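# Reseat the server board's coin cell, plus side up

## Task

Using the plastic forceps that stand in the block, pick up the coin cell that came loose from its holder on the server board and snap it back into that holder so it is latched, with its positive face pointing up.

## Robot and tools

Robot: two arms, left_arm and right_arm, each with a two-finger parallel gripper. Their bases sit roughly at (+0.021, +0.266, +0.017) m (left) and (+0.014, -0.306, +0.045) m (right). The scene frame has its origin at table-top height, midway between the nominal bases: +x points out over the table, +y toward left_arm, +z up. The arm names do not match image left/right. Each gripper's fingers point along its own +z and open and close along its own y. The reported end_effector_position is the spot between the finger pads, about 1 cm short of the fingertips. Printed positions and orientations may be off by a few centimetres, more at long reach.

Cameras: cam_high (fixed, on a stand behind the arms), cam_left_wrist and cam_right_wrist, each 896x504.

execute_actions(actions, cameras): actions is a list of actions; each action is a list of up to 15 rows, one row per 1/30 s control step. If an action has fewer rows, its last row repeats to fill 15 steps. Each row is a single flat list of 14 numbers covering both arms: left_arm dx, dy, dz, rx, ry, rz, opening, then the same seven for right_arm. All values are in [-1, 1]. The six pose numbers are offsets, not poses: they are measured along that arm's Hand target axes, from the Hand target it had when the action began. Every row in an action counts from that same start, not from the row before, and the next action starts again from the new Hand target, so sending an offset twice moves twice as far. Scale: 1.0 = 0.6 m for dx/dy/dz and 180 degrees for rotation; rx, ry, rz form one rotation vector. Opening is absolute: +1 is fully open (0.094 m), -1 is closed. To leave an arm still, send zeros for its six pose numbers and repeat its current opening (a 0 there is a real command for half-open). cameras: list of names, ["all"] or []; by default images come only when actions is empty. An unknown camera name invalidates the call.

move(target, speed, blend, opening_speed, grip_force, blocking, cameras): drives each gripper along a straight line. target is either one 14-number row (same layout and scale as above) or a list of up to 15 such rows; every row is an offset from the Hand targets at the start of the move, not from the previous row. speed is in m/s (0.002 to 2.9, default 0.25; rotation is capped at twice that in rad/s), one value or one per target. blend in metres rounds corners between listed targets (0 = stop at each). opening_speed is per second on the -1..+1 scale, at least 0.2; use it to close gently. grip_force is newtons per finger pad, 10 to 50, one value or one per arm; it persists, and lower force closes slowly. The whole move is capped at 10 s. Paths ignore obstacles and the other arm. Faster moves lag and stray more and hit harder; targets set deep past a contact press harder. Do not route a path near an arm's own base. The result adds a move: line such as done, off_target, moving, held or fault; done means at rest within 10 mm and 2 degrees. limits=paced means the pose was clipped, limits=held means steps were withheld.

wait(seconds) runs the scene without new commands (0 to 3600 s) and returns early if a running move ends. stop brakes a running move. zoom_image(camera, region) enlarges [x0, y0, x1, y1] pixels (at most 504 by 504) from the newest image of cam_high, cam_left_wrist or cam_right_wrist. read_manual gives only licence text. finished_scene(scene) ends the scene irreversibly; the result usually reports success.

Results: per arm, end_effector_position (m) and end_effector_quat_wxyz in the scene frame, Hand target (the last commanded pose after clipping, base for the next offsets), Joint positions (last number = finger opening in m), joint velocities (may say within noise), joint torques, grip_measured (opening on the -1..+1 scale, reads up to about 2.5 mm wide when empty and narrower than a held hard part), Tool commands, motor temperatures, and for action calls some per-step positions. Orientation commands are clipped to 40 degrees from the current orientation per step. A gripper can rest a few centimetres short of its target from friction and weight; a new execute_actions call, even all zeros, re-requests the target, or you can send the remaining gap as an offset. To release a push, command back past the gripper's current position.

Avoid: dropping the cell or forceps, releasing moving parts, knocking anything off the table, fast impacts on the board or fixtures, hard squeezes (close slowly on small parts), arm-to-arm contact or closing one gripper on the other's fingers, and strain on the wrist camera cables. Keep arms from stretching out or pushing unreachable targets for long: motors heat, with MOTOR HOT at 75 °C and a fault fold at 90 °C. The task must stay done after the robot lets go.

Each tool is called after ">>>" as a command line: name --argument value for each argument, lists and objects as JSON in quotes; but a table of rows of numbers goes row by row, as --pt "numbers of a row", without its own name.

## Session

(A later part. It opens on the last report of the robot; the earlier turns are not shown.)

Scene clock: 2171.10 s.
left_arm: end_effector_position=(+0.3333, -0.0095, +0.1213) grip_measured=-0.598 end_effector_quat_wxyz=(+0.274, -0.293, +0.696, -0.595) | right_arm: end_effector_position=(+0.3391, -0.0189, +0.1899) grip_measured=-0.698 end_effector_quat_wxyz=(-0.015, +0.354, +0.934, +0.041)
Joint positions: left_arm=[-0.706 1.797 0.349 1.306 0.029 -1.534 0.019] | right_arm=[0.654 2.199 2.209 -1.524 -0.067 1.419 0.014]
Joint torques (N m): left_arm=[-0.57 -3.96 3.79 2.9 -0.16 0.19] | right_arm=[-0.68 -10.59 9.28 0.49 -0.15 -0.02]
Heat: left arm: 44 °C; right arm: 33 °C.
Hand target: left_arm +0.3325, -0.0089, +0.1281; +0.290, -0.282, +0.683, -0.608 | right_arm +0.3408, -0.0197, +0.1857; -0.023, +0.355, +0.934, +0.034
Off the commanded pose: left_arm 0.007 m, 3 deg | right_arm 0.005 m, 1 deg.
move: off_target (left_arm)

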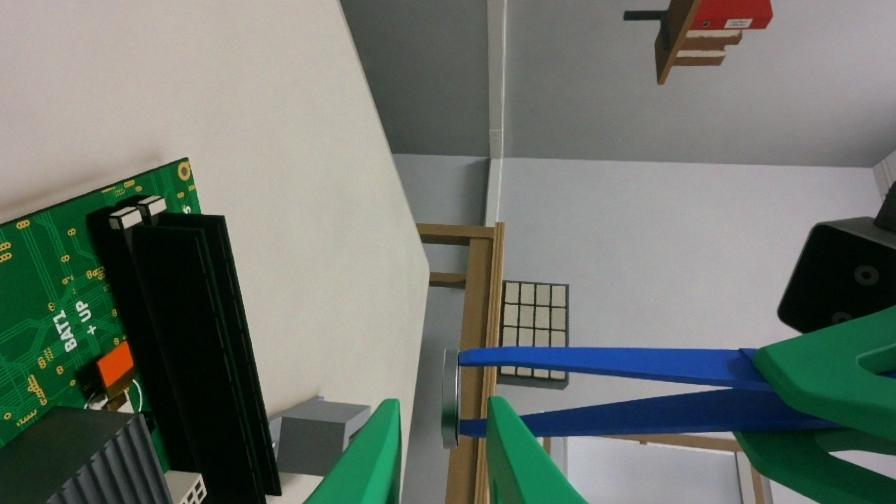

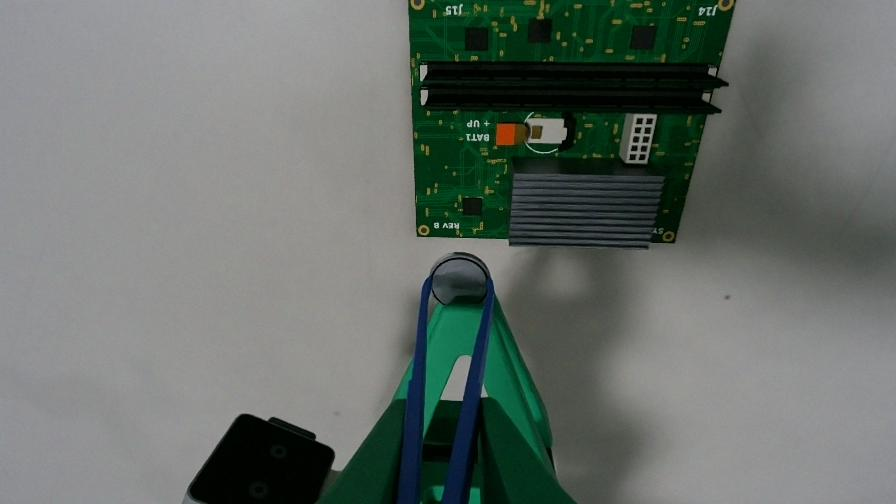

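>>> move --target '[0, 0, 0, 0, 0, 0, -0.95, 0, 0, 0, 0, 0, 0, -0.70]' --speed 0.05 --opening_speed 0.2 --grip_force '[15, 50]' --cameras '["cam_left_wrist", "cam_right_wrist"]'

>>> zoom_image --camera "cam_left_wrist" --region '[360, 260, 560, 500]'

>>> zoom_image --camera "cam_right_wrist" --region '[360, 240, 560, 440]'

Scene clock: 2199.13 s.
left_arm: end_effector_position=(+0.3334, -0.0095, +0.1214) grip_measured=-0.948 end_effector_quat_wxyz=(+0.274, -0.293, +0.696, -0.595) | right_arm: end_effector_position=(+0.3391, -0.0189, +0.1899) grip_measured=-0.698 end_effector_quat_wxyz=(-0.015, +0.354, +0.934, +0.041)
Joint positions: left_arm=[-0.706 1.797 0.349 1.307 0.028 -1.533 0.002] | right_arm=[0.654 2.199 2.209 -1.524 -0.067 1.419 0.014]
Joint torques (N m): left_arm=[-0.57 -3.88 3.78 2.93 -0.17 0.2] | right_arm=[-0.68 -10.61 9.25 0.48 -0.15 -0.03]
Motor temperatures (°C): left_arm=[21 28 29 48 22 22 23] | right_arm=[24 33 28 22 23 22 23]
Heat: left arm: 48 °C; right arm: 33 °C.
Hand target: left_arm +0.3326, -0.0088, +0.1280; +0.290, -0.282, +0.683, -0.608 | right_arm +0.3408, -0.0197, +0.1857; -0.023, +0.355, +0.934, +0.034
Off the commanded pose: left_arm 0.007 m, 3 deg | right_arm 0.005 m, 1 deg.
grip_force (N): 15, 50
move: done

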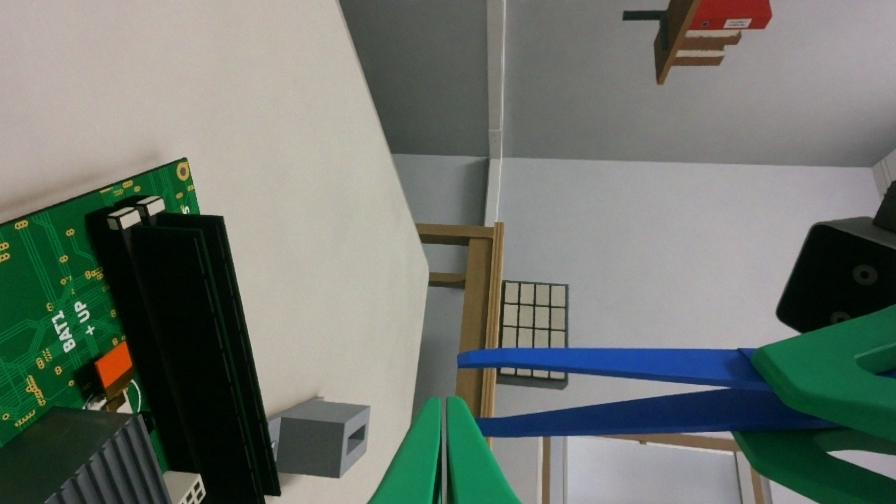

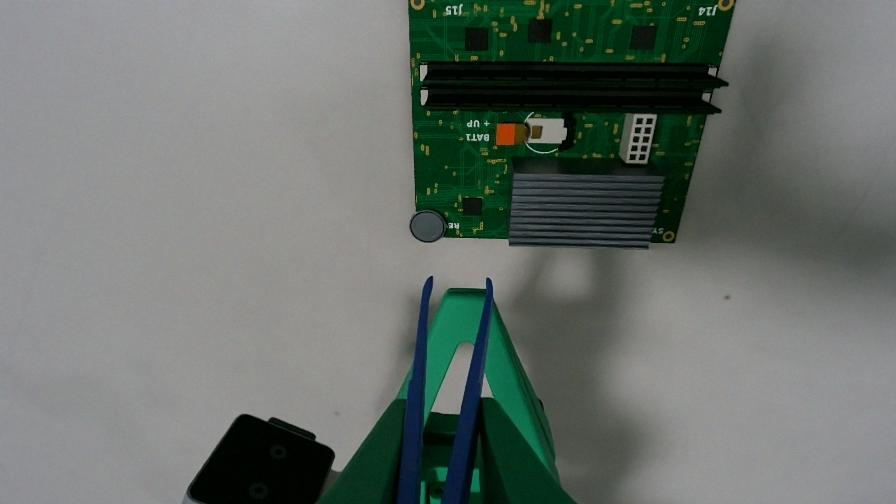

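Scaled by 2.100 from the camera's image (finer frame: 1280x720).

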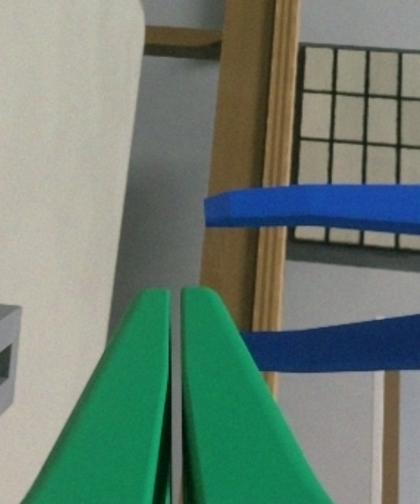

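Scaled by 2.520 from the camera's image (finer frame: 1280x720).

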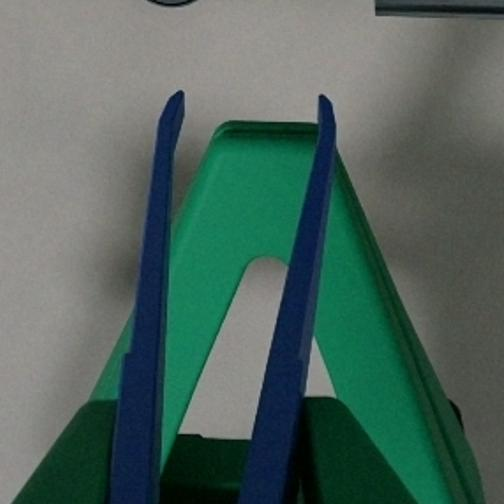

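>>> zoom_image --camera "cam_right_wrist" --region '[390, 190, 490, 260]'

>>> execute_actions --actions '[]' --cameras '["cam_high"]'

>>> zoom_image --camera "cam_high" --region '[380, 200, 560, 340]'

Scaled by 5.040 from the camera's image (finer frame: 1280x720).

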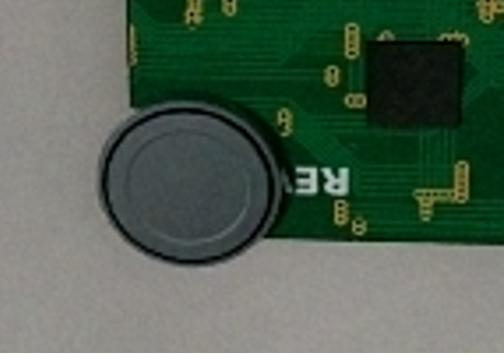

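Scene clock: 2206.67 s.
left_arm: end_effector_position=(+0.3334, -0.0095, +0.1214) grip_measured=-0.948 end_effector_quat_wxyz=(+0.274, -0.293, +0.696, -0.595) | right_arm: end_effector_position=(+0.3391, -0.0189, +0.1899) grip_measured=-0.698 end_effector_quat_wxyz=(-0.015, +0.354, +0.934, +0.041)
Joint positions: left_arm=[-0.706 1.797 0.349 1.307 0.028 -1.533 0.002] | right_arm=[0.654 2.199 2.209 -1.524 -0.067 1.419 0.014]
Joint velocities: within noise
Joint torques (N m): left_arm=[-0.58 -3.89 3.77 2.92 -0.16 0.2] | right_arm=[-0.68 -10.61 9.26 0.49 -0.15 -0.02]
Motor temperatures (°C): left_arm=[21 28 29 49 22 22 23] | right_arm=[24 33 28 22 23 22 23]
Heat: left arm: 49 °C; right arm: 33 °C.
Hand target: left_arm +0.3326, -0.0088, +0.1280; +0.290, -0.282, +0.683, -0.608 | right_arm +0.3408, -0.0197, +0.1857; -0.023, +0.355, +0.934, +0.034
Tool commands: left_gripper/opening=-0.95 right_gripper/opening=-0.7
Off the commanded pose: left_arm 0.007 m, 3 deg | right_arm 0.005 m, 1 deg.
grip_force (N): 15, 50
Images, in order (width x height): cam_high 896x504.

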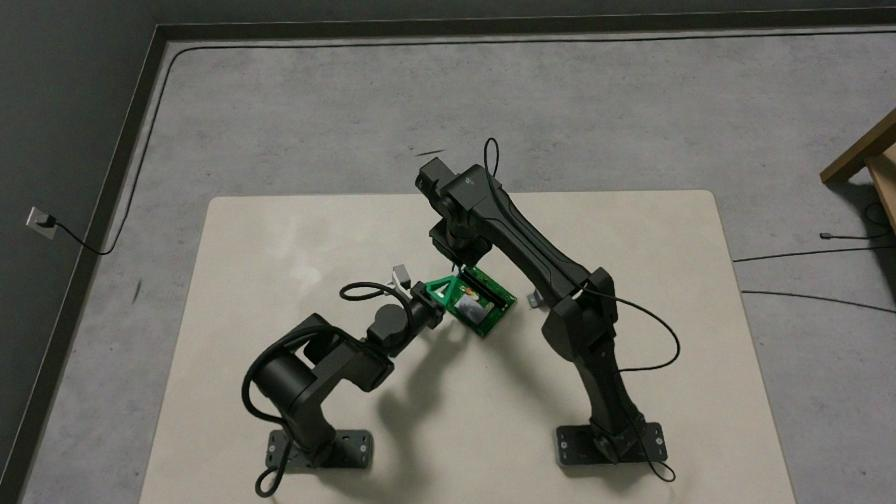

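Scaled by 2.800 from the camera's image (finer frame: 1280x720).

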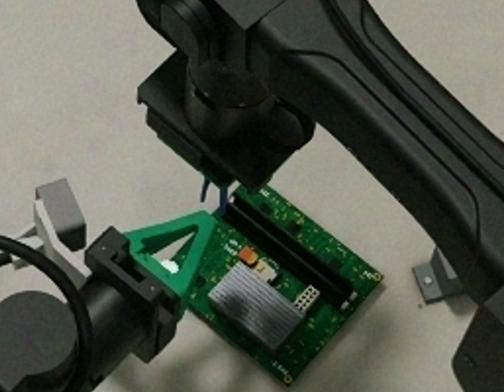

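>>> move --pt "0 0 -0.15 0 0 0 -0.95 0 0 0 0 0 0 -0.70" --pt "-0.2087 -0.164 -0.3157 -0.198 -0.167 -0.070 -0.95 0 0 0 0 0 0 -0.70" --speed '[0.08, 0.25]' --blend '[0.02, 0]' --cameras '["cam_left_wrist", "cam_right_wrist"]'

Scene clock: 2472.73 s.
left_arm: end_effector_position=(+0.2833, +0.1935, +0.2467) grip_measured=-0.948 end_effector_quat_wxyz=(+0.288, -0.560, +0.708, -0.321) | right_arm: end_effector_position=(+0.3391, -0.0189, +0.1899) grip_measured=-0.698 end_effector_quat_wxyz=(-0.015, +0.354, +0.934, +0.041)
Joint positions: left_arm=[-0.375 0.817 0.888 -0.761 -0.164 -1.643 0.002] | right_arm=[0.654 2.199 2.209 -1.524 -0.067 1.419 0.014]
Joint torques (N m): left_arm=[0.4 0.42 10.37 1.13 -0.31 -0.19] | right_arm=[-0.65 -10.61 9.25 0.49 -0.15 -0.03]
Heat: left arm: 53 °C; right arm: 34 °C.
Hand target: left_arm +0.2800, +0.2001, +0.2498; +0.288, -0.573, +0.703, -0.308 | right_arm +0.3408, -0.0197, +0.1857; -0.023, +0.355, +0.934, +0.034
Off the commanded pose: left_arm 0.008 m, 2 deg | right_arm 0.005 m, 1 deg.
grip_force (N): 15, 50
move: done; limits=paced

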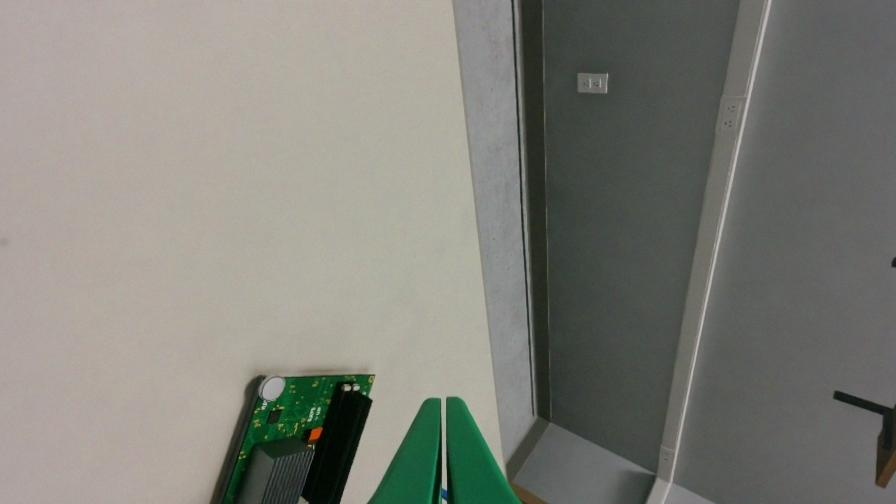

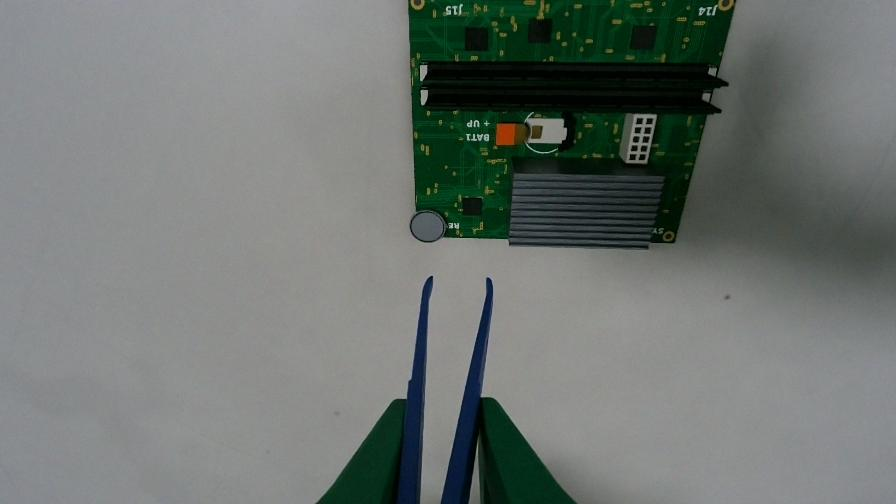

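>>> move --target '[0, 0, 0, 0, 0, 0, -0.95, 0.0688, 0.0408, 0.0663, 0.0286, -0.0050, -0.4987, -0.66]' --speed 0.2 --opening_speed 0.2 --cameras '["cam_right_wrist"]'

>>> zoom_image --camera "cam_right_wrist" --region '[360, 160, 560, 360]'

Scene clock: 2501.70 s.
left_arm: end_effector_position=(+0.2832, +0.1934, +0.2466) grip_measured=-0.948 end_effector_quat_wxyz=(+0.288, -0.560, +0.708, -0.321) | right_arm: end_effector_position=(+0.3244, +0.0265, +0.1553) grip_measured=-0.662 end_effector_quat_wxyz=(+0.003, -0.402, +0.916, +0.008)
Joint positions: left_arm=[-0.375 0.817 0.888 -0.762 -0.164 -1.643 0.002] | right_arm=[0.773 2.351 2.328 -1.536 -0.013 -0.016 0.016]
Joint torques (N m): left_arm=[0.42 0.43 10.4 1.13 -0.32 -0.18] | right_arm=[0.69 -11.75 9.28 0.5 0.11 -0.05]
Motor temperatures (°C): left_arm=[21 27 32 44 22 22 23] | right_arm=[24 34 28 22 23 22 23]
Heat: left arm: 44 °C; right arm: 34 °C.
Hand target: left_arm +0.2800, +0.2001, +0.2498; +0.288, -0.573, +0.703, -0.308 | right_arm +0.3255, +0.0291, +0.1499; +0.000, -0.408, +0.913, +0.000
Off the commanded pose: left_arm 0.008 m, 2 deg | right_arm 0.006 m, 1 deg.
grip_force (N): 15, 50
move: done

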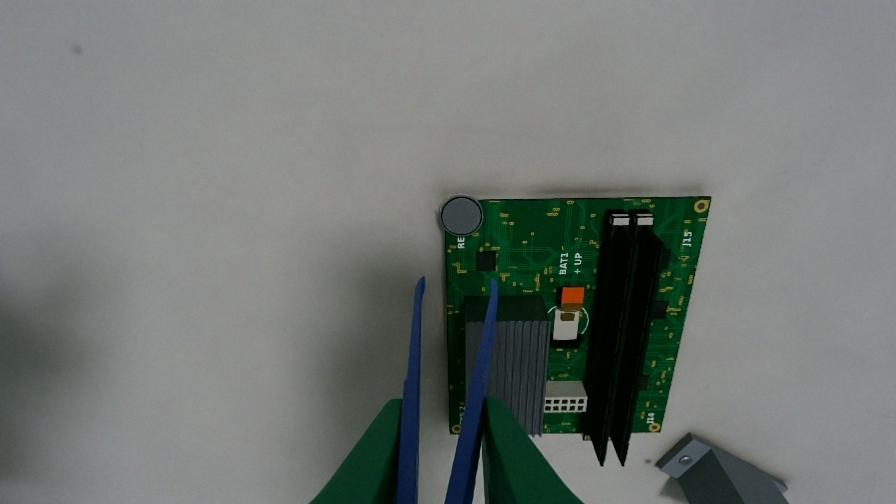

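Scaled by 2.520 from the camera's image (finer frame: 1280x720).

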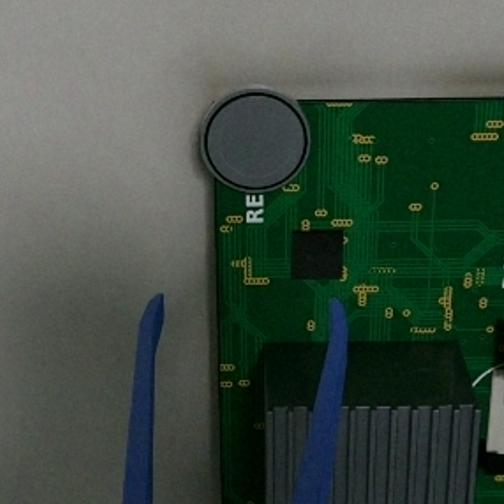

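>>> move --target '[0, 0, 0, 0, 0, 0, -0.95, 0.0072, -0.0110, 0.075, 0, 0, 0, -0.66]' --speed 0.12 --cameras '["cam_right_wrist"]'

>>> zoom_image --camera "cam_right_wrist" --region '[380, 200, 520, 320]'

Scene clock: 2525.00 s.
left_arm: end_effector_position=(+0.2832, +0.1934, +0.2466) grip_measured=-0.948 end_effector_quat_wxyz=(+0.288, -0.560, +0.708, -0.321) | right_arm: end_effector_position=(+0.3223, +0.0241, +0.0980) grip_measured=-0.662 end_effector_quat_wxyz=(-0.014, -0.409, +0.913, +0.001)
Joint positions: left_arm=[-0.375 0.817 0.888 -0.762 -0.164 -1.643 0.002] | right_arm=[0.773 2.351 2.1 -1.344 -0.012 -0.031 0.016]
Joint torques (N m): left_arm=[0.4 0.43 10.4 1.13 -0.32 -0.18] | right_arm=[-0.75 -16.02 5.85 0.64 0.11 -0.04]
Heat: left arm: 41 °C; right arm: 34 °C.
Hand target: left_arm +0.2800, +0.2001, +0.2498; +0.288, -0.573, +0.703, -0.308 | right_arm +0.3276, +0.0215, +0.1049; +0.000, -0.408, +0.913, +0.000
Off the commanded pose: left_arm 0.008 m, 2 deg | right_arm 0.009 m, 2 deg.
grip_force (N): 15, 50
move: done

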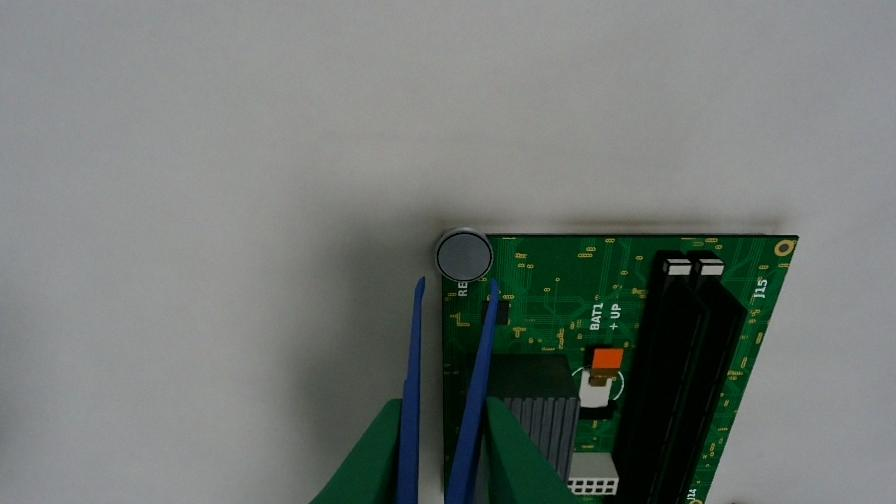

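Scaled by 3.600 from the camera's image (finer frame: 1280x720).

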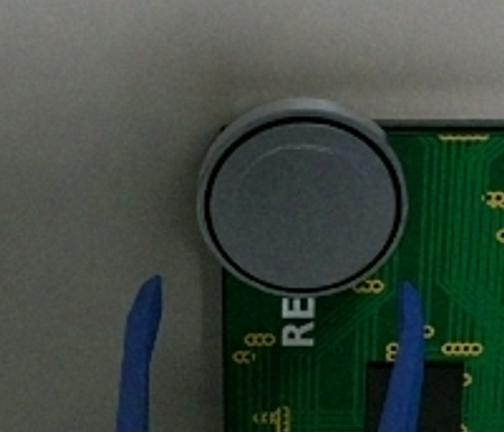

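>>> move --target '[0, 0, 0, 0, 0, 0, -0.95, -0.0035, -0.0040, 0.0117, 0, 0, 0, -0.66]' --speed 0.05 --cameras '["cam_right_wrist"]'

>>> zoom_image --camera "cam_right_wrist" --region '[380, 220, 520, 340]'

Scene clock: 2540.80 s.
left_arm: end_effector_position=(+0.2832, +0.1934, +0.2466) grip_measured=-0.948 end_effector_quat_wxyz=(+0.288, -0.560, +0.708, -0.321) | right_arm: end_effector_position=(+0.3260, +0.0247, +0.0960) grip_measured=-0.662 end_effector_quat_wxyz=(-0.008, -0.409, +0.913, +0.003)
Joint positions: left_arm=[-0.375 0.817 0.888 -0.762 -0.164 -1.643 0.002] | right_arm=[0.768 2.351 2.092 -1.325 -0.012 -0.036 0.016]
Joint torques (N m): left_arm=[0.42 0.44 10.39 1.13 -0.32 -0.17] | right_arm=[-0.75 -14.97 5.86 0.68 0.11 -0.04]
Motor temperatures (°C): left_arm=[21 27 33 39 22 22 23] | right_arm=[24 35 28 22 23 22 23]
Heat: left arm: 39 °C; right arm: 35 °C.
Hand target: left_arm +0.2800, +0.2001, +0.2498; +0.288, -0.573, +0.703, -0.308 | right_arm +0.3308, +0.0214, +0.0978; +0.000, -0.408, +0.913, +0.000
Off the commanded pose: left_arm 0.008 m, 2 deg | right_arm 0.006 m, 1 deg.
grip_force (N): 15, 50
move: done

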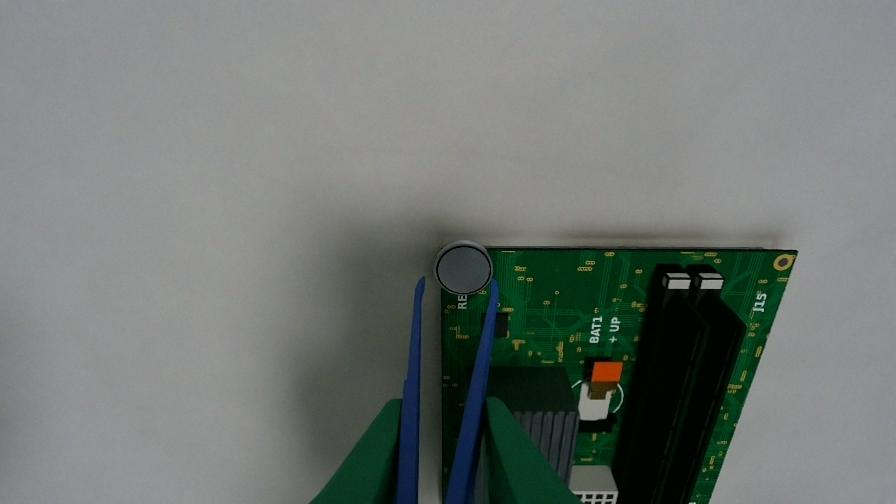

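Scaled by 3.600 from the camera's image (finer frame: 1280x720).

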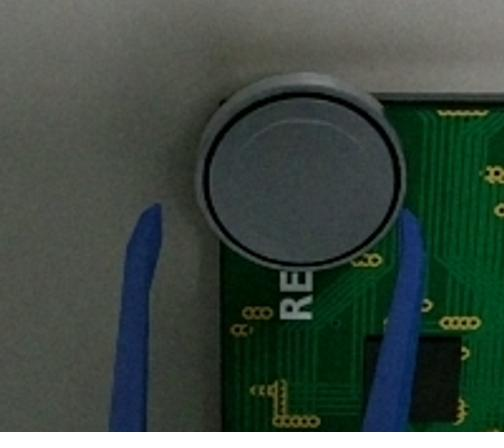

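>>> wait --seconds 0.1 --cameras '["cam_right_wrist"]'

>>> zoom_image --camera "cam_right_wrist" --region '[380, 220, 520, 340]'

Scene clock: 2569.40 s.
left_arm: end_effector_position=(+0.2832, +0.1934, +0.2466) grip_measured=-0.948 end_effector_quat_wxyz=(+0.288, -0.560, +0.708, -0.321) | right_arm: end_effector_position=(+0.3260, +0.0247, +0.0960) grip_measured=-0.662 end_effector_quat_wxyz=(-0.008, -0.409, +0.913, +0.003)
Joint positions: left_arm=[-0.375 0.817 0.888 -0.762 -0.164 -1.643 0.002] | right_arm=[0.768 2.351 2.092 -1.324 -0.012 -0.036 0.016]
Joint torques (N m): left_arm=[0.42 0.42 10.41 1.13 -0.31 -0.17] | right_arm=[-0.77 -14.98 5.85 0.68 0.11 -0.04]
Heat: left arm: 37 °C; right arm: 36 °C.
Hand target: left_arm +0.2800, +0.2001, +0.2498; +0.288, -0.573, +0.703, -0.308 | right_arm +0.3308, +0.0214, +0.0978; +0.000, -0.408, +0.913, +0.000
Tool commands: left_gripper/opening=-0.95 right_gripper/opening=-0.66
Off the commanded pose: left_arm 0.008 m, 2 deg | right_arm 0.006 m, 1 deg.
grip_force (N): 15, 50
wait: 0.10 s; at rest from the start

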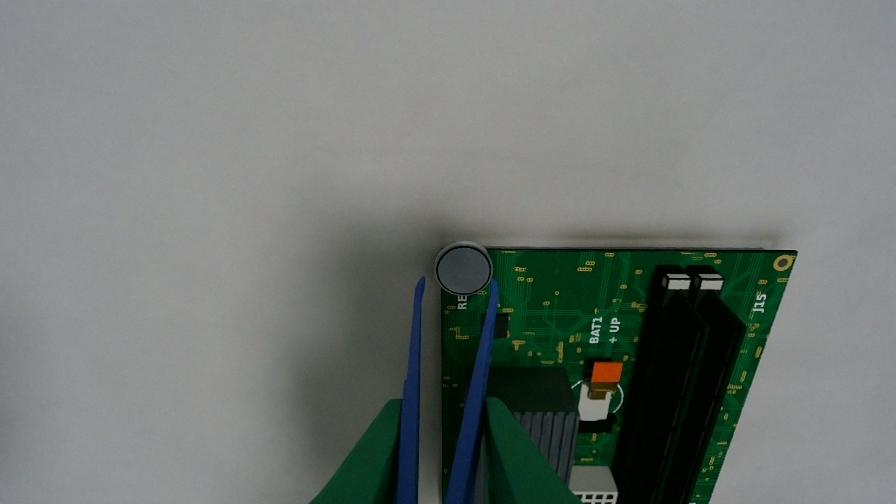

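Scaled by 3.600 from the camera's image (finer frame: 1280x720).

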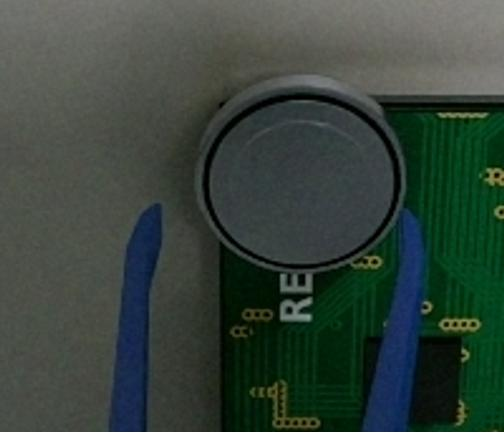

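>>> move --target '[0, 0, 0, 0, 0, 0, -0.95, 0.0030, -0.0042, 0.0100, 0, 0, 0, -0.66]' --speed 0.05 --cameras '["cam_right_wrist"]'

>>> zoom_image --camera "cam_right_wrist" --region '[380, 220, 520, 340]'

Scene clock: 2585.30 s.
left_arm: end_effector_position=(+0.2832, +0.1934, +0.2466) grip_measured=-0.948 end_effector_quat_wxyz=(+0.288, -0.560, +0.708, -0.321) | right_arm: end_effector_position=(+0.3267, +0.0208, +0.0868) grip_measured=-0.662 end_effector_quat_wxyz=(-0.012, -0.408, +0.913, +0.002)
Joint positions: left_arm=[-0.375 0.817 0.888 -0.762 -0.164 -1.643 0.002] | right_arm=[0.761 2.351 2.056 -1.296 -0.012 -0.042 0.016]
Joint torques (N m): left_arm=[0.42 0.39 10.4 1.13 -0.32 -0.18] | right_arm=[-0.65 -15.64 5.86 0.64 0.11 -0.04]
Heat: left arm: 36 °C; right arm: 37 °C.
Hand target: left_arm +0.2800, +0.2001, +0.2498; +0.288, -0.573, +0.703, -0.308 | right_arm +0.3315, +0.0184, +0.0918; +0.000, -0.408, +0.913, +0.000
Off the commanded pose: left_arm 0.008 m, 2 deg | right_arm 0.007 m, 1 deg.
grip_force (N): 15, 50
move: done

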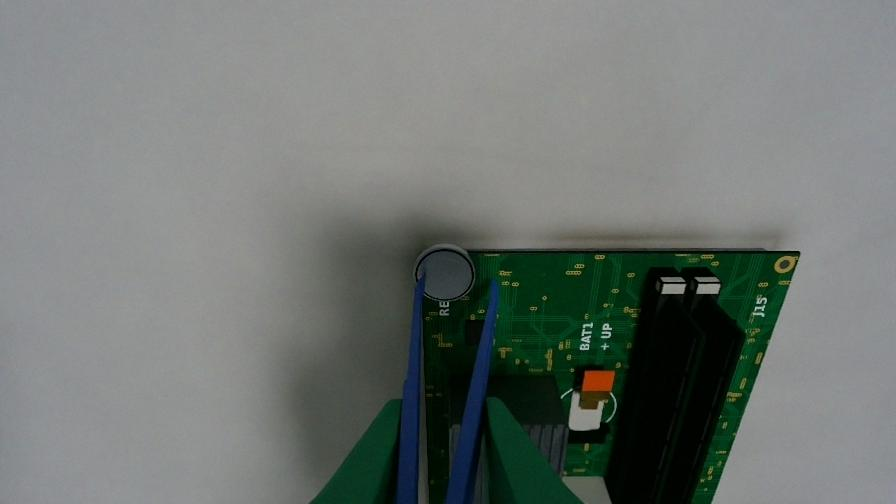

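Scaled by 3.600 from the camera's image (finer frame: 1280x720).

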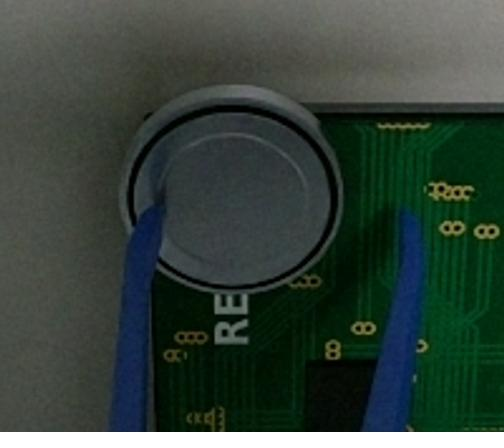

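>>> move --pt "0 0 0 0 0 0 -0.95 0 0 -0.0180 0 0 0 -0.66" --pt "0 0 0 0 0 0 -0.95 -0.002 0.0130 -0.0180 0 0 0 -0.66" --speed 0.05 --blend '[0.003, 0]' --cameras '["cam_right_wrist"]'

>>> zoom_image --camera "cam_right_wrist" --region '[380, 220, 520, 340]'

Scene clock: 2606.13 s.
left_arm: end_effector_position=(+0.2832, +0.1934, +0.2466) grip_measured=-0.948 end_effector_quat_wxyz=(+0.288, -0.560, +0.708, -0.321) | right_arm: end_effector_position=(+0.3240, +0.0201, +0.0882) grip_measured=-0.662 end_effector_quat_wxyz=(-0.016, -0.407, +0.913, +0.000)
Joint positions: left_arm=[-0.375 0.817 0.888 -0.762 -0.164 -1.643 0.002] | right_arm=[0.764 2.351 2.061 -1.311 -0.012 -0.036 0.016]
Joint torques (N m): left_arm=[0.4 0.43 10.41 1.13 -0.32 -0.18] | right_arm=[0.69 -15.62 9.31 0.4 0.1 0.12]
Heat: left arm: 35 °C; right arm: 37 °C.
Hand target: left_arm +0.2800, +0.2001, +0.2498; +0.288, -0.573, +0.703, -0.308 | right_arm +0.3265, +0.0245, +0.1026; +0.000, -0.408, +0.913, +0.000
Off the commanded pose: left_arm 0.008 m, 2 deg | right_arm 0.015 m, 2 deg.
grip_force (N): 15, 50
move: off_target (right_arm)

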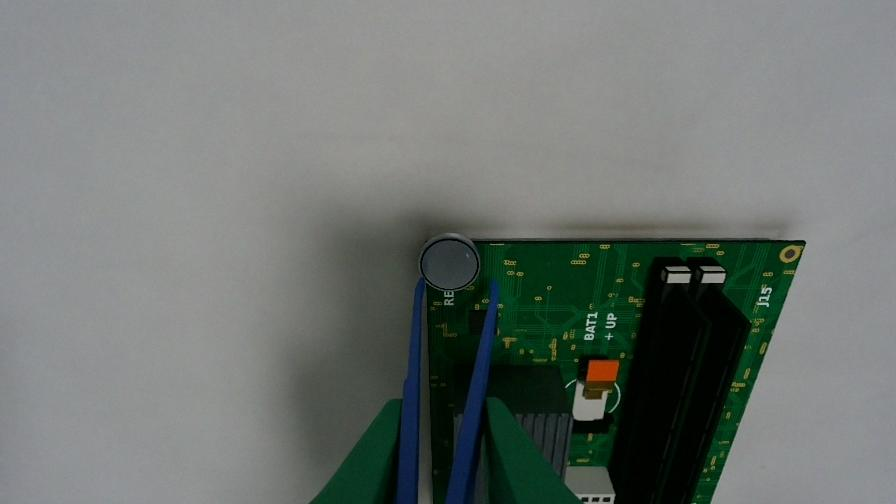

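Scaled by 3.600 from the camera's image (finer frame: 1280x720).

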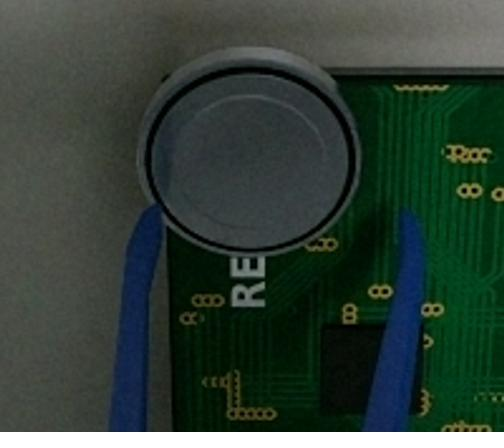

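>>> move --pt "0 0 0 0 0 0 -0.95 0 0.0050 0 0 0 0 -0.66" --pt "0 0 0 0 0 0 -0.95 0 0.0050 0.0150 0 0 0 -0.66" --speed 0.04 --cameras '["cam_right_wrist"]'

>>> zoom_image --camera "cam_right_wrist" --region '[380, 220, 520, 340]'

Scene clock: 2621.40 s.
left_arm: end_effector_position=(+0.2832, +0.1934, +0.2466) grip_measured=-0.948 end_effector_quat_wxyz=(+0.288, -0.560, +0.708, -0.321) | right_arm: end_effector_position=(+0.3228, +0.0233, +0.0882) grip_measured=-0.662 end_effector_quat_wxyz=(-0.013, -0.407, +0.913, +0.001)
Joint positions: left_arm=[-0.375 0.817 0.888 -0.762 -0.164 -1.643 0.002] | right_arm=[0.771 2.351 2.061 -1.305 -0.012 -0.03 0.016]
Joint torques (N m): left_arm=[0.38 0.43 10.4 1.13 -0.3 -0.19] | right_arm=[0.68 -15.32 6.53 0.67 0.11 0.11]
Motor temperatures (°C): left_arm=[21 26 34 34 22 22 23] | right_arm=[24 38 29 22 23 22 23]
Heat: left arm: 34 °C; right arm: 38 °C.
Hand target: left_arm +0.2800, +0.2001, +0.2498; +0.288, -0.573, +0.703, -0.308 | right_arm +0.3243, +0.0265, +0.0936; +0.000, -0.408, +0.913, +0.000
Off the commanded pose: left_arm 0.008 m, 2 deg | right_arm 0.007 m, 2 deg.
grip_force (N): 15, 50
move: done

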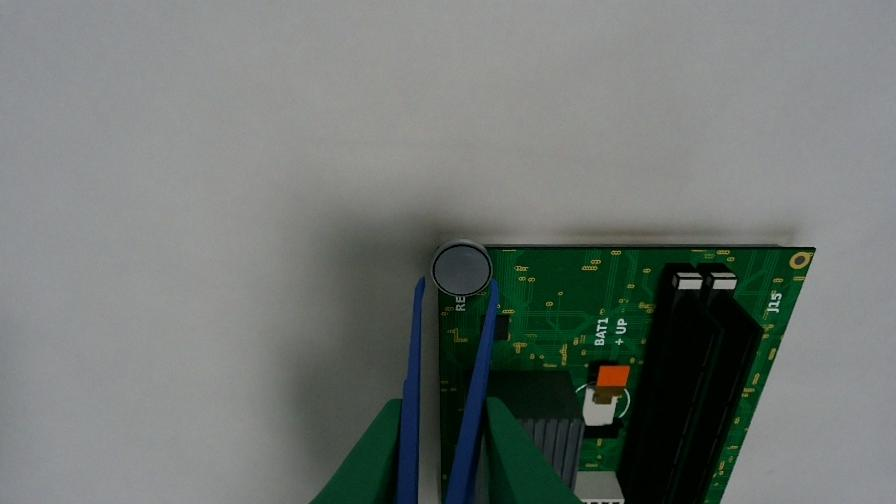

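Scaled by 3.600 from the camera's image (finer frame: 1280x720).

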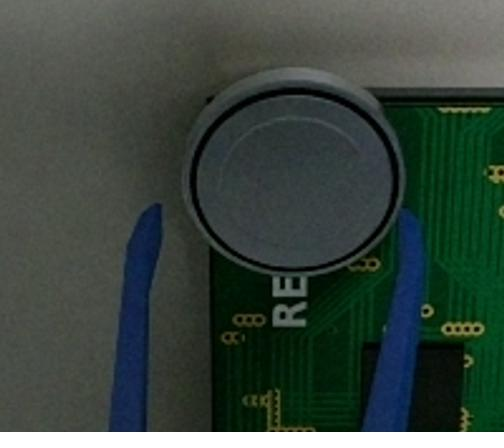

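>>> move --target '[0, 0, 0, 0, 0, 0, -0.95, -0.0035, -0.0100, 0, 0, 0, 0, -0.66]' --speed 0.04 --cameras '["cam_right_wrist"]'

>>> zoom_image --camera "cam_right_wrist" --region '[380, 220, 520, 340]'

Scene clock: 2638.67 s.
left_arm: end_effector_position=(+0.2832, +0.1934, +0.2466) grip_measured=-0.948 end_effector_quat_wxyz=(+0.288, -0.560, +0.708, -0.321) | right_arm: end_effector_position=(+0.3229, +0.0234, +0.0882) grip_measured=-0.662 end_effector_quat_wxyz=(-0.013, -0.408, +0.913, +0.001)
Joint positions: left_arm=[-0.375 0.817 0.888 -0.762 -0.164 -1.643 0.002] | right_arm=[0.771 2.351 2.061 -1.304 -0.012 -0.031 0.016]
Joint torques (N m): left_arm=[0.39 0.42 10.43 1.14 -0.32 -0.18] | right_arm=[-0.55 -14.37 8.28 0.58 0.11 -0.03]
Heat: left arm: 35 °C; right arm: 38 °C.
Hand target: left_arm +0.2800, +0.2001, +0.2498; +0.288, -0.573, +0.703, -0.308 | right_arm +0.3301, +0.0241, +0.0936; +0.000, -0.408, +0.913, +0.000
Off the commanded pose: left_arm 0.008 m, 2 deg | right_arm 0.009 m, 2 deg.
grip_force (N): 15, 50
move: done

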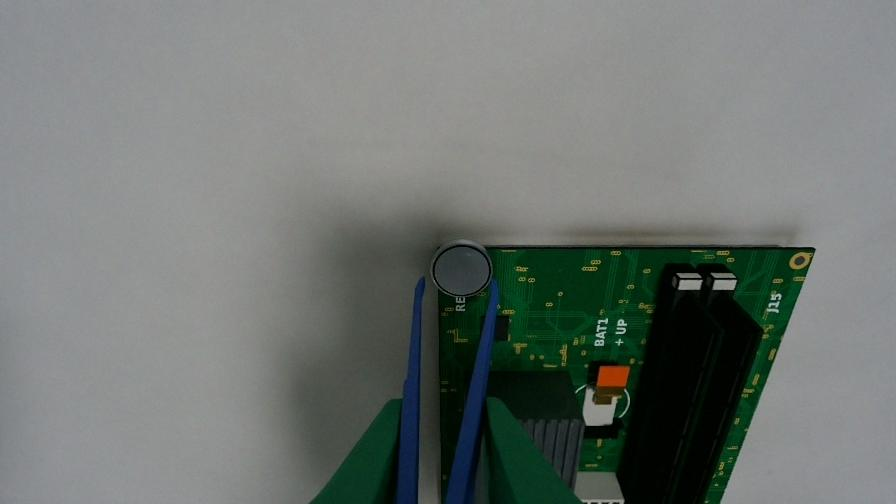

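Scaled by 3.600 from the camera's image (finer frame: 1280x720).

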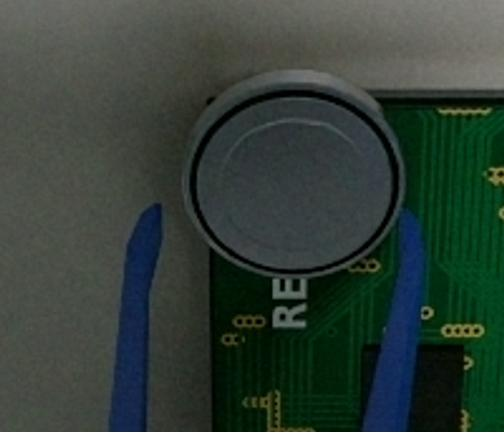

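>>> move --target '[0, 0, 0, 0, 0, 0, -0.95, 0, -0.0025, 0.0080, 0, 0, 0, -0.66]' --speed 0.04 --cameras '["cam_right_wrist"]'

>>> zoom_image --camera "cam_right_wrist" --region '[380, 220, 520, 340]'

Scene clock: 2645.63 s.
left_arm: end_effector_position=(+0.2832, +0.1934, +0.2466) grip_measured=-0.948 end_effector_quat_wxyz=(+0.288, -0.560, +0.708, -0.321) | right_arm: end_effector_position=(+0.3246, +0.0251, +0.0881) grip_measured=-0.662 end_effector_quat_wxyz=(-0.009, -0.409, +0.912, +0.003)
Joint positions: left_arm=[-0.375 0.817 0.888 -0.762 -0.164 -1.643 0.002] | right_arm=[0.771 2.351 2.061 -1.295 -0.012 -0.034 0.016]
Joint torques (N m): left_arm=[0.4 0.42 10.4 1.13 -0.31 -0.18] | right_arm=[-0.88 -14.22 6.82 0.67 0.11 -0.04]
Heat: left arm: 35 °C; right arm: 38 °C.
Hand target: left_arm +0.2800, +0.2001, +0.2498; +0.288, -0.573, +0.703, -0.308 | right_arm +0.3313, +0.0231, +0.0888; +0.000, -0.408, +0.913, +0.000
Off the commanded pose: left_arm 0.008 m, 2 deg | right_arm 0.007 m, 1 deg.
grip_force (N): 15, 50
move: done

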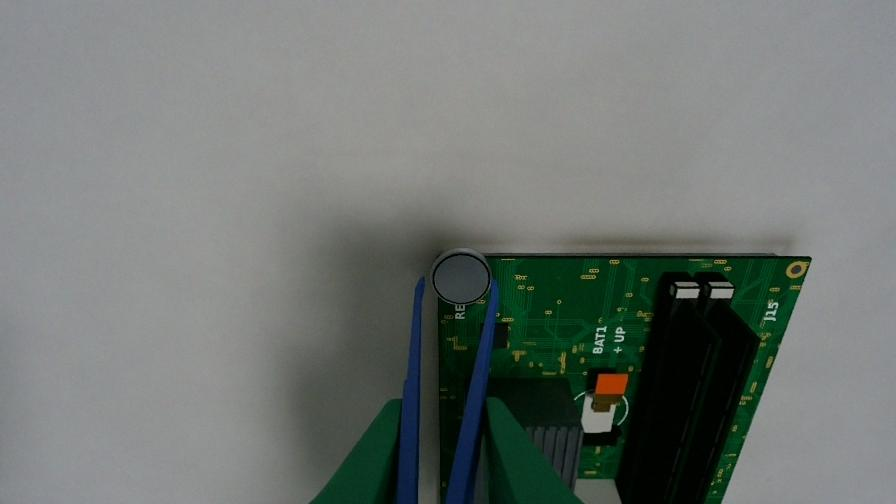

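Scaled by 3.600 from the camera's image (finer frame: 1280x720).

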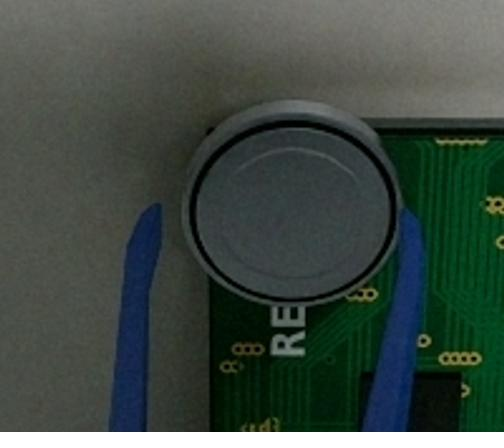

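>>> move --target '[0, 0, 0, 0, 0, 0, -0.95, 0.0015, -0.0015, 0.0060, 0, 0, 0, -0.66]' --speed 0.04 --cameras '["cam_right_wrist"]'

>>> zoom_image --camera "cam_right_wrist" --region '[380, 220, 520, 340]'

Scene clock: 2654.70 s.
left_arm: end_effector_position=(+0.2832, +0.1934, +0.2466) grip_measured=-0.948 end_effector_quat_wxyz=(+0.288, -0.560, +0.708, -0.321) | right_arm: end_effector_position=(+0.3269, +0.0253, +0.0859) grip_measured=-0.662 end_effector_quat_wxyz=(-0.005, -0.409, +0.913, +0.004)
Joint positions: left_arm=[-0.375 0.817 0.888 -0.762 -0.164 -1.643 0.002] | right_arm=[0.768 2.351 2.052 -1.279 -0.012 -0.036 0.016]
Joint torques (N m): left_arm=[0.42 0.43 10.41 1.12 -0.32 -0.18] | right_arm=[-0.76 -14.46 5.86 0.67 0.11 -0.03]
Heat: left arm: 35 °C; right arm: 38 °C.
Hand target: left_arm +0.2800, +0.2001, +0.2498; +0.288, -0.573, +0.703, -0.308 | right_arm +0.3313, +0.0218, +0.0852; +0.000, -0.408, +0.913, +0.000
Off the commanded pose: left_arm 0.008 m, 2 deg | right_arm 0.006 m, 1 deg.
grip_force (N): 15, 50
move: done

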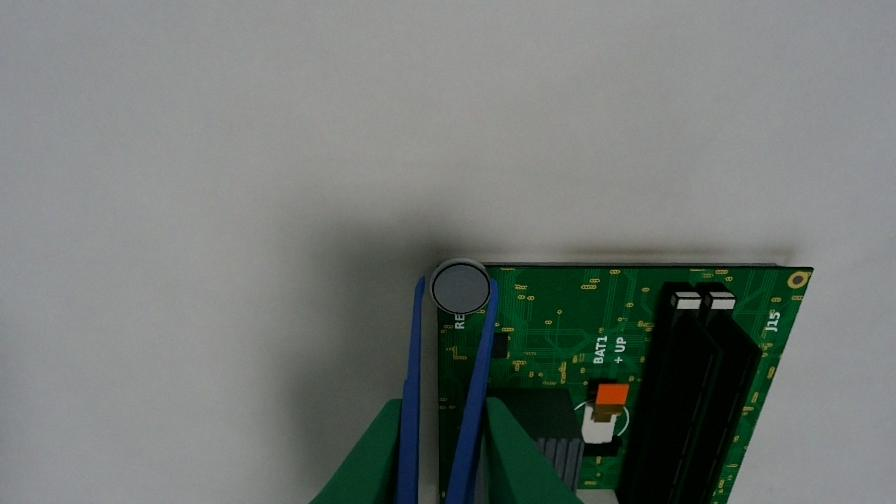

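Scaled by 3.600 from the camera's image (finer frame: 1280x720).

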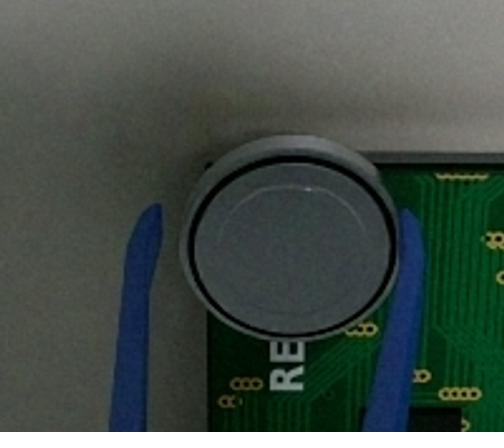

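>>> move --target '[0, 0, 0, 0, 0, 0, -0.95, 0.0075, 0, 0.0017, 0, 0, 0, -0.66]' --speed 0.04 --cameras '["cam_right_wrist"]'

>>> zoom_image --camera "cam_right_wrist" --region '[380, 220, 520, 340]'

Scene clock: 2676.00 s.
left_arm: end_effector_position=(+0.2832, +0.1934, +0.2466) grip_measured=-0.948 end_effector_quat_wxyz=(+0.288, -0.560, +0.708, -0.321) | right_arm: end_effector_position=(+0.3229, +0.0207, +0.0762) grip_measured=-0.661 end_effector_quat_wxyz=(-0.015, -0.409, +0.913, +0.000)
Joint positions: left_arm=[-0.375 0.817 0.888 -0.762 -0.164 -1.643 0.002] | right_arm=[0.767 2.351 2.013 -1.261 -0.011 -0.037 0.016]
Joint torques (N m): left_arm=[0.4 0.4 10.39 1.14 -0.32 -0.19] | right_arm=[-0.75 -16.34 5.59 0.67 0.1 -0.03]
Heat: left arm: 35 °C; right arm: 39 °C.
Hand target: left_arm +0.2800, +0.2001, +0.2498; +0.288, -0.573, +0.703, -0.308 | right_arm +0.3282, +0.0184, +0.0841; +0.000, -0.408, +0.913, +0.000
Off the commanded pose: left_arm 0.008 m, 2 deg | right_arm 0.010 m, 2 deg.
grip_force (N): 15, 50
move: done

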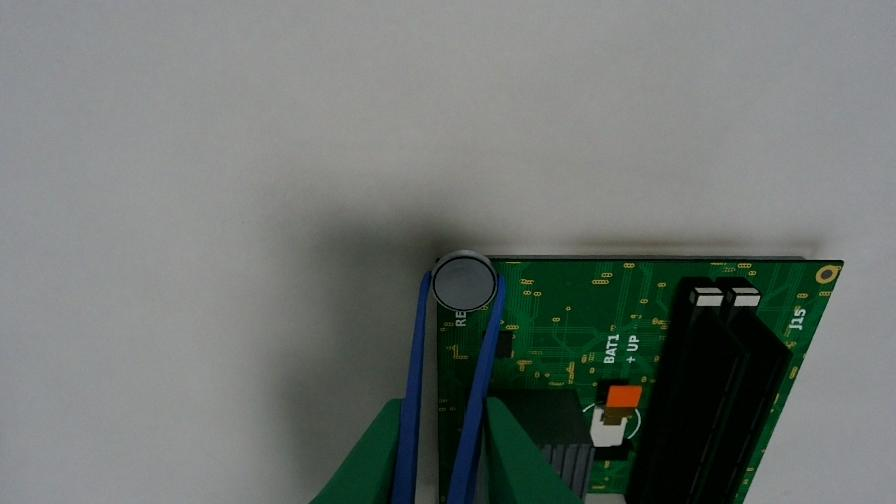

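Scaled by 3.600 from the camera's image (finer frame: 1280x720).

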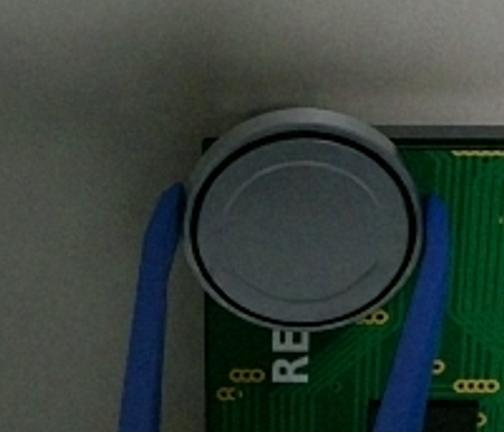

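>>> move --target '[0, 0, 0, 0, 0, 0, -0.95, 0.003, 0, -0.0217, 0, 0, 0, -0.66]' --speed 0.04 --cameras '["cam_right_wrist"]'

>>> zoom_image --camera "cam_right_wrist" --region '[380, 220, 520, 340]'

Scene clock: 2701.63 s.
left_arm: end_effector_position=(+0.2832, +0.1934, +0.2466) grip_measured=-0.948 end_effector_quat_wxyz=(+0.288, -0.560, +0.708, -0.321) | right_arm: end_effector_position=(+0.3211, +0.0188, +0.0773) grip_measured=-0.661 end_effector_quat_wxyz=(-0.019, -0.409, +0.912, -0.002)
Joint positions: left_arm=[-0.375 0.817 0.888 -0.762 -0.164 -1.643 0.002] | right_arm=[0.767 2.349 2.013 -1.272 -0.011 -0.037 0.016]
Joint torques (N m): left_arm=[0.39 0.43 10.4 1.13 -0.32 -0.19] | right_arm=[-0.75 -17.46 7.88 0.37 0.11 -0.03]
Heat: left arm: 35 °C; right arm: 40 °C.
Hand target: left_arm +0.2800, +0.2001, +0.2498; +0.288, -0.573, +0.703, -0.308 | right_arm +0.3271, +0.0171, +0.0973; +0.000, -0.408, +0.913, +0.000
Off the commanded pose: left_arm 0.008 m, 2 deg | right_arm 0.021 m, 2 deg.
grip_force (N): 15, 50
move: off_target (right_arm)

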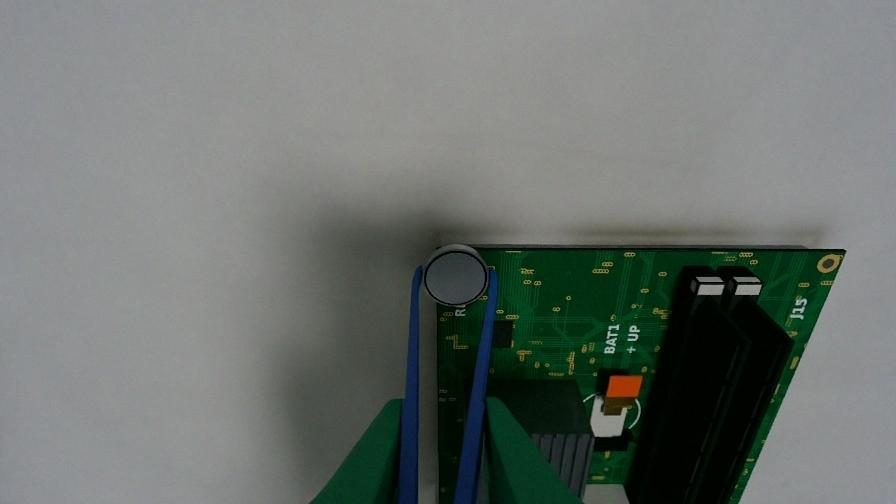

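Scaled by 3.600 from the camera's image (finer frame: 1280x720).

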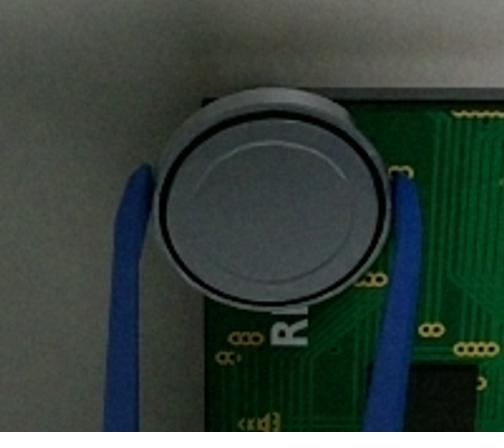

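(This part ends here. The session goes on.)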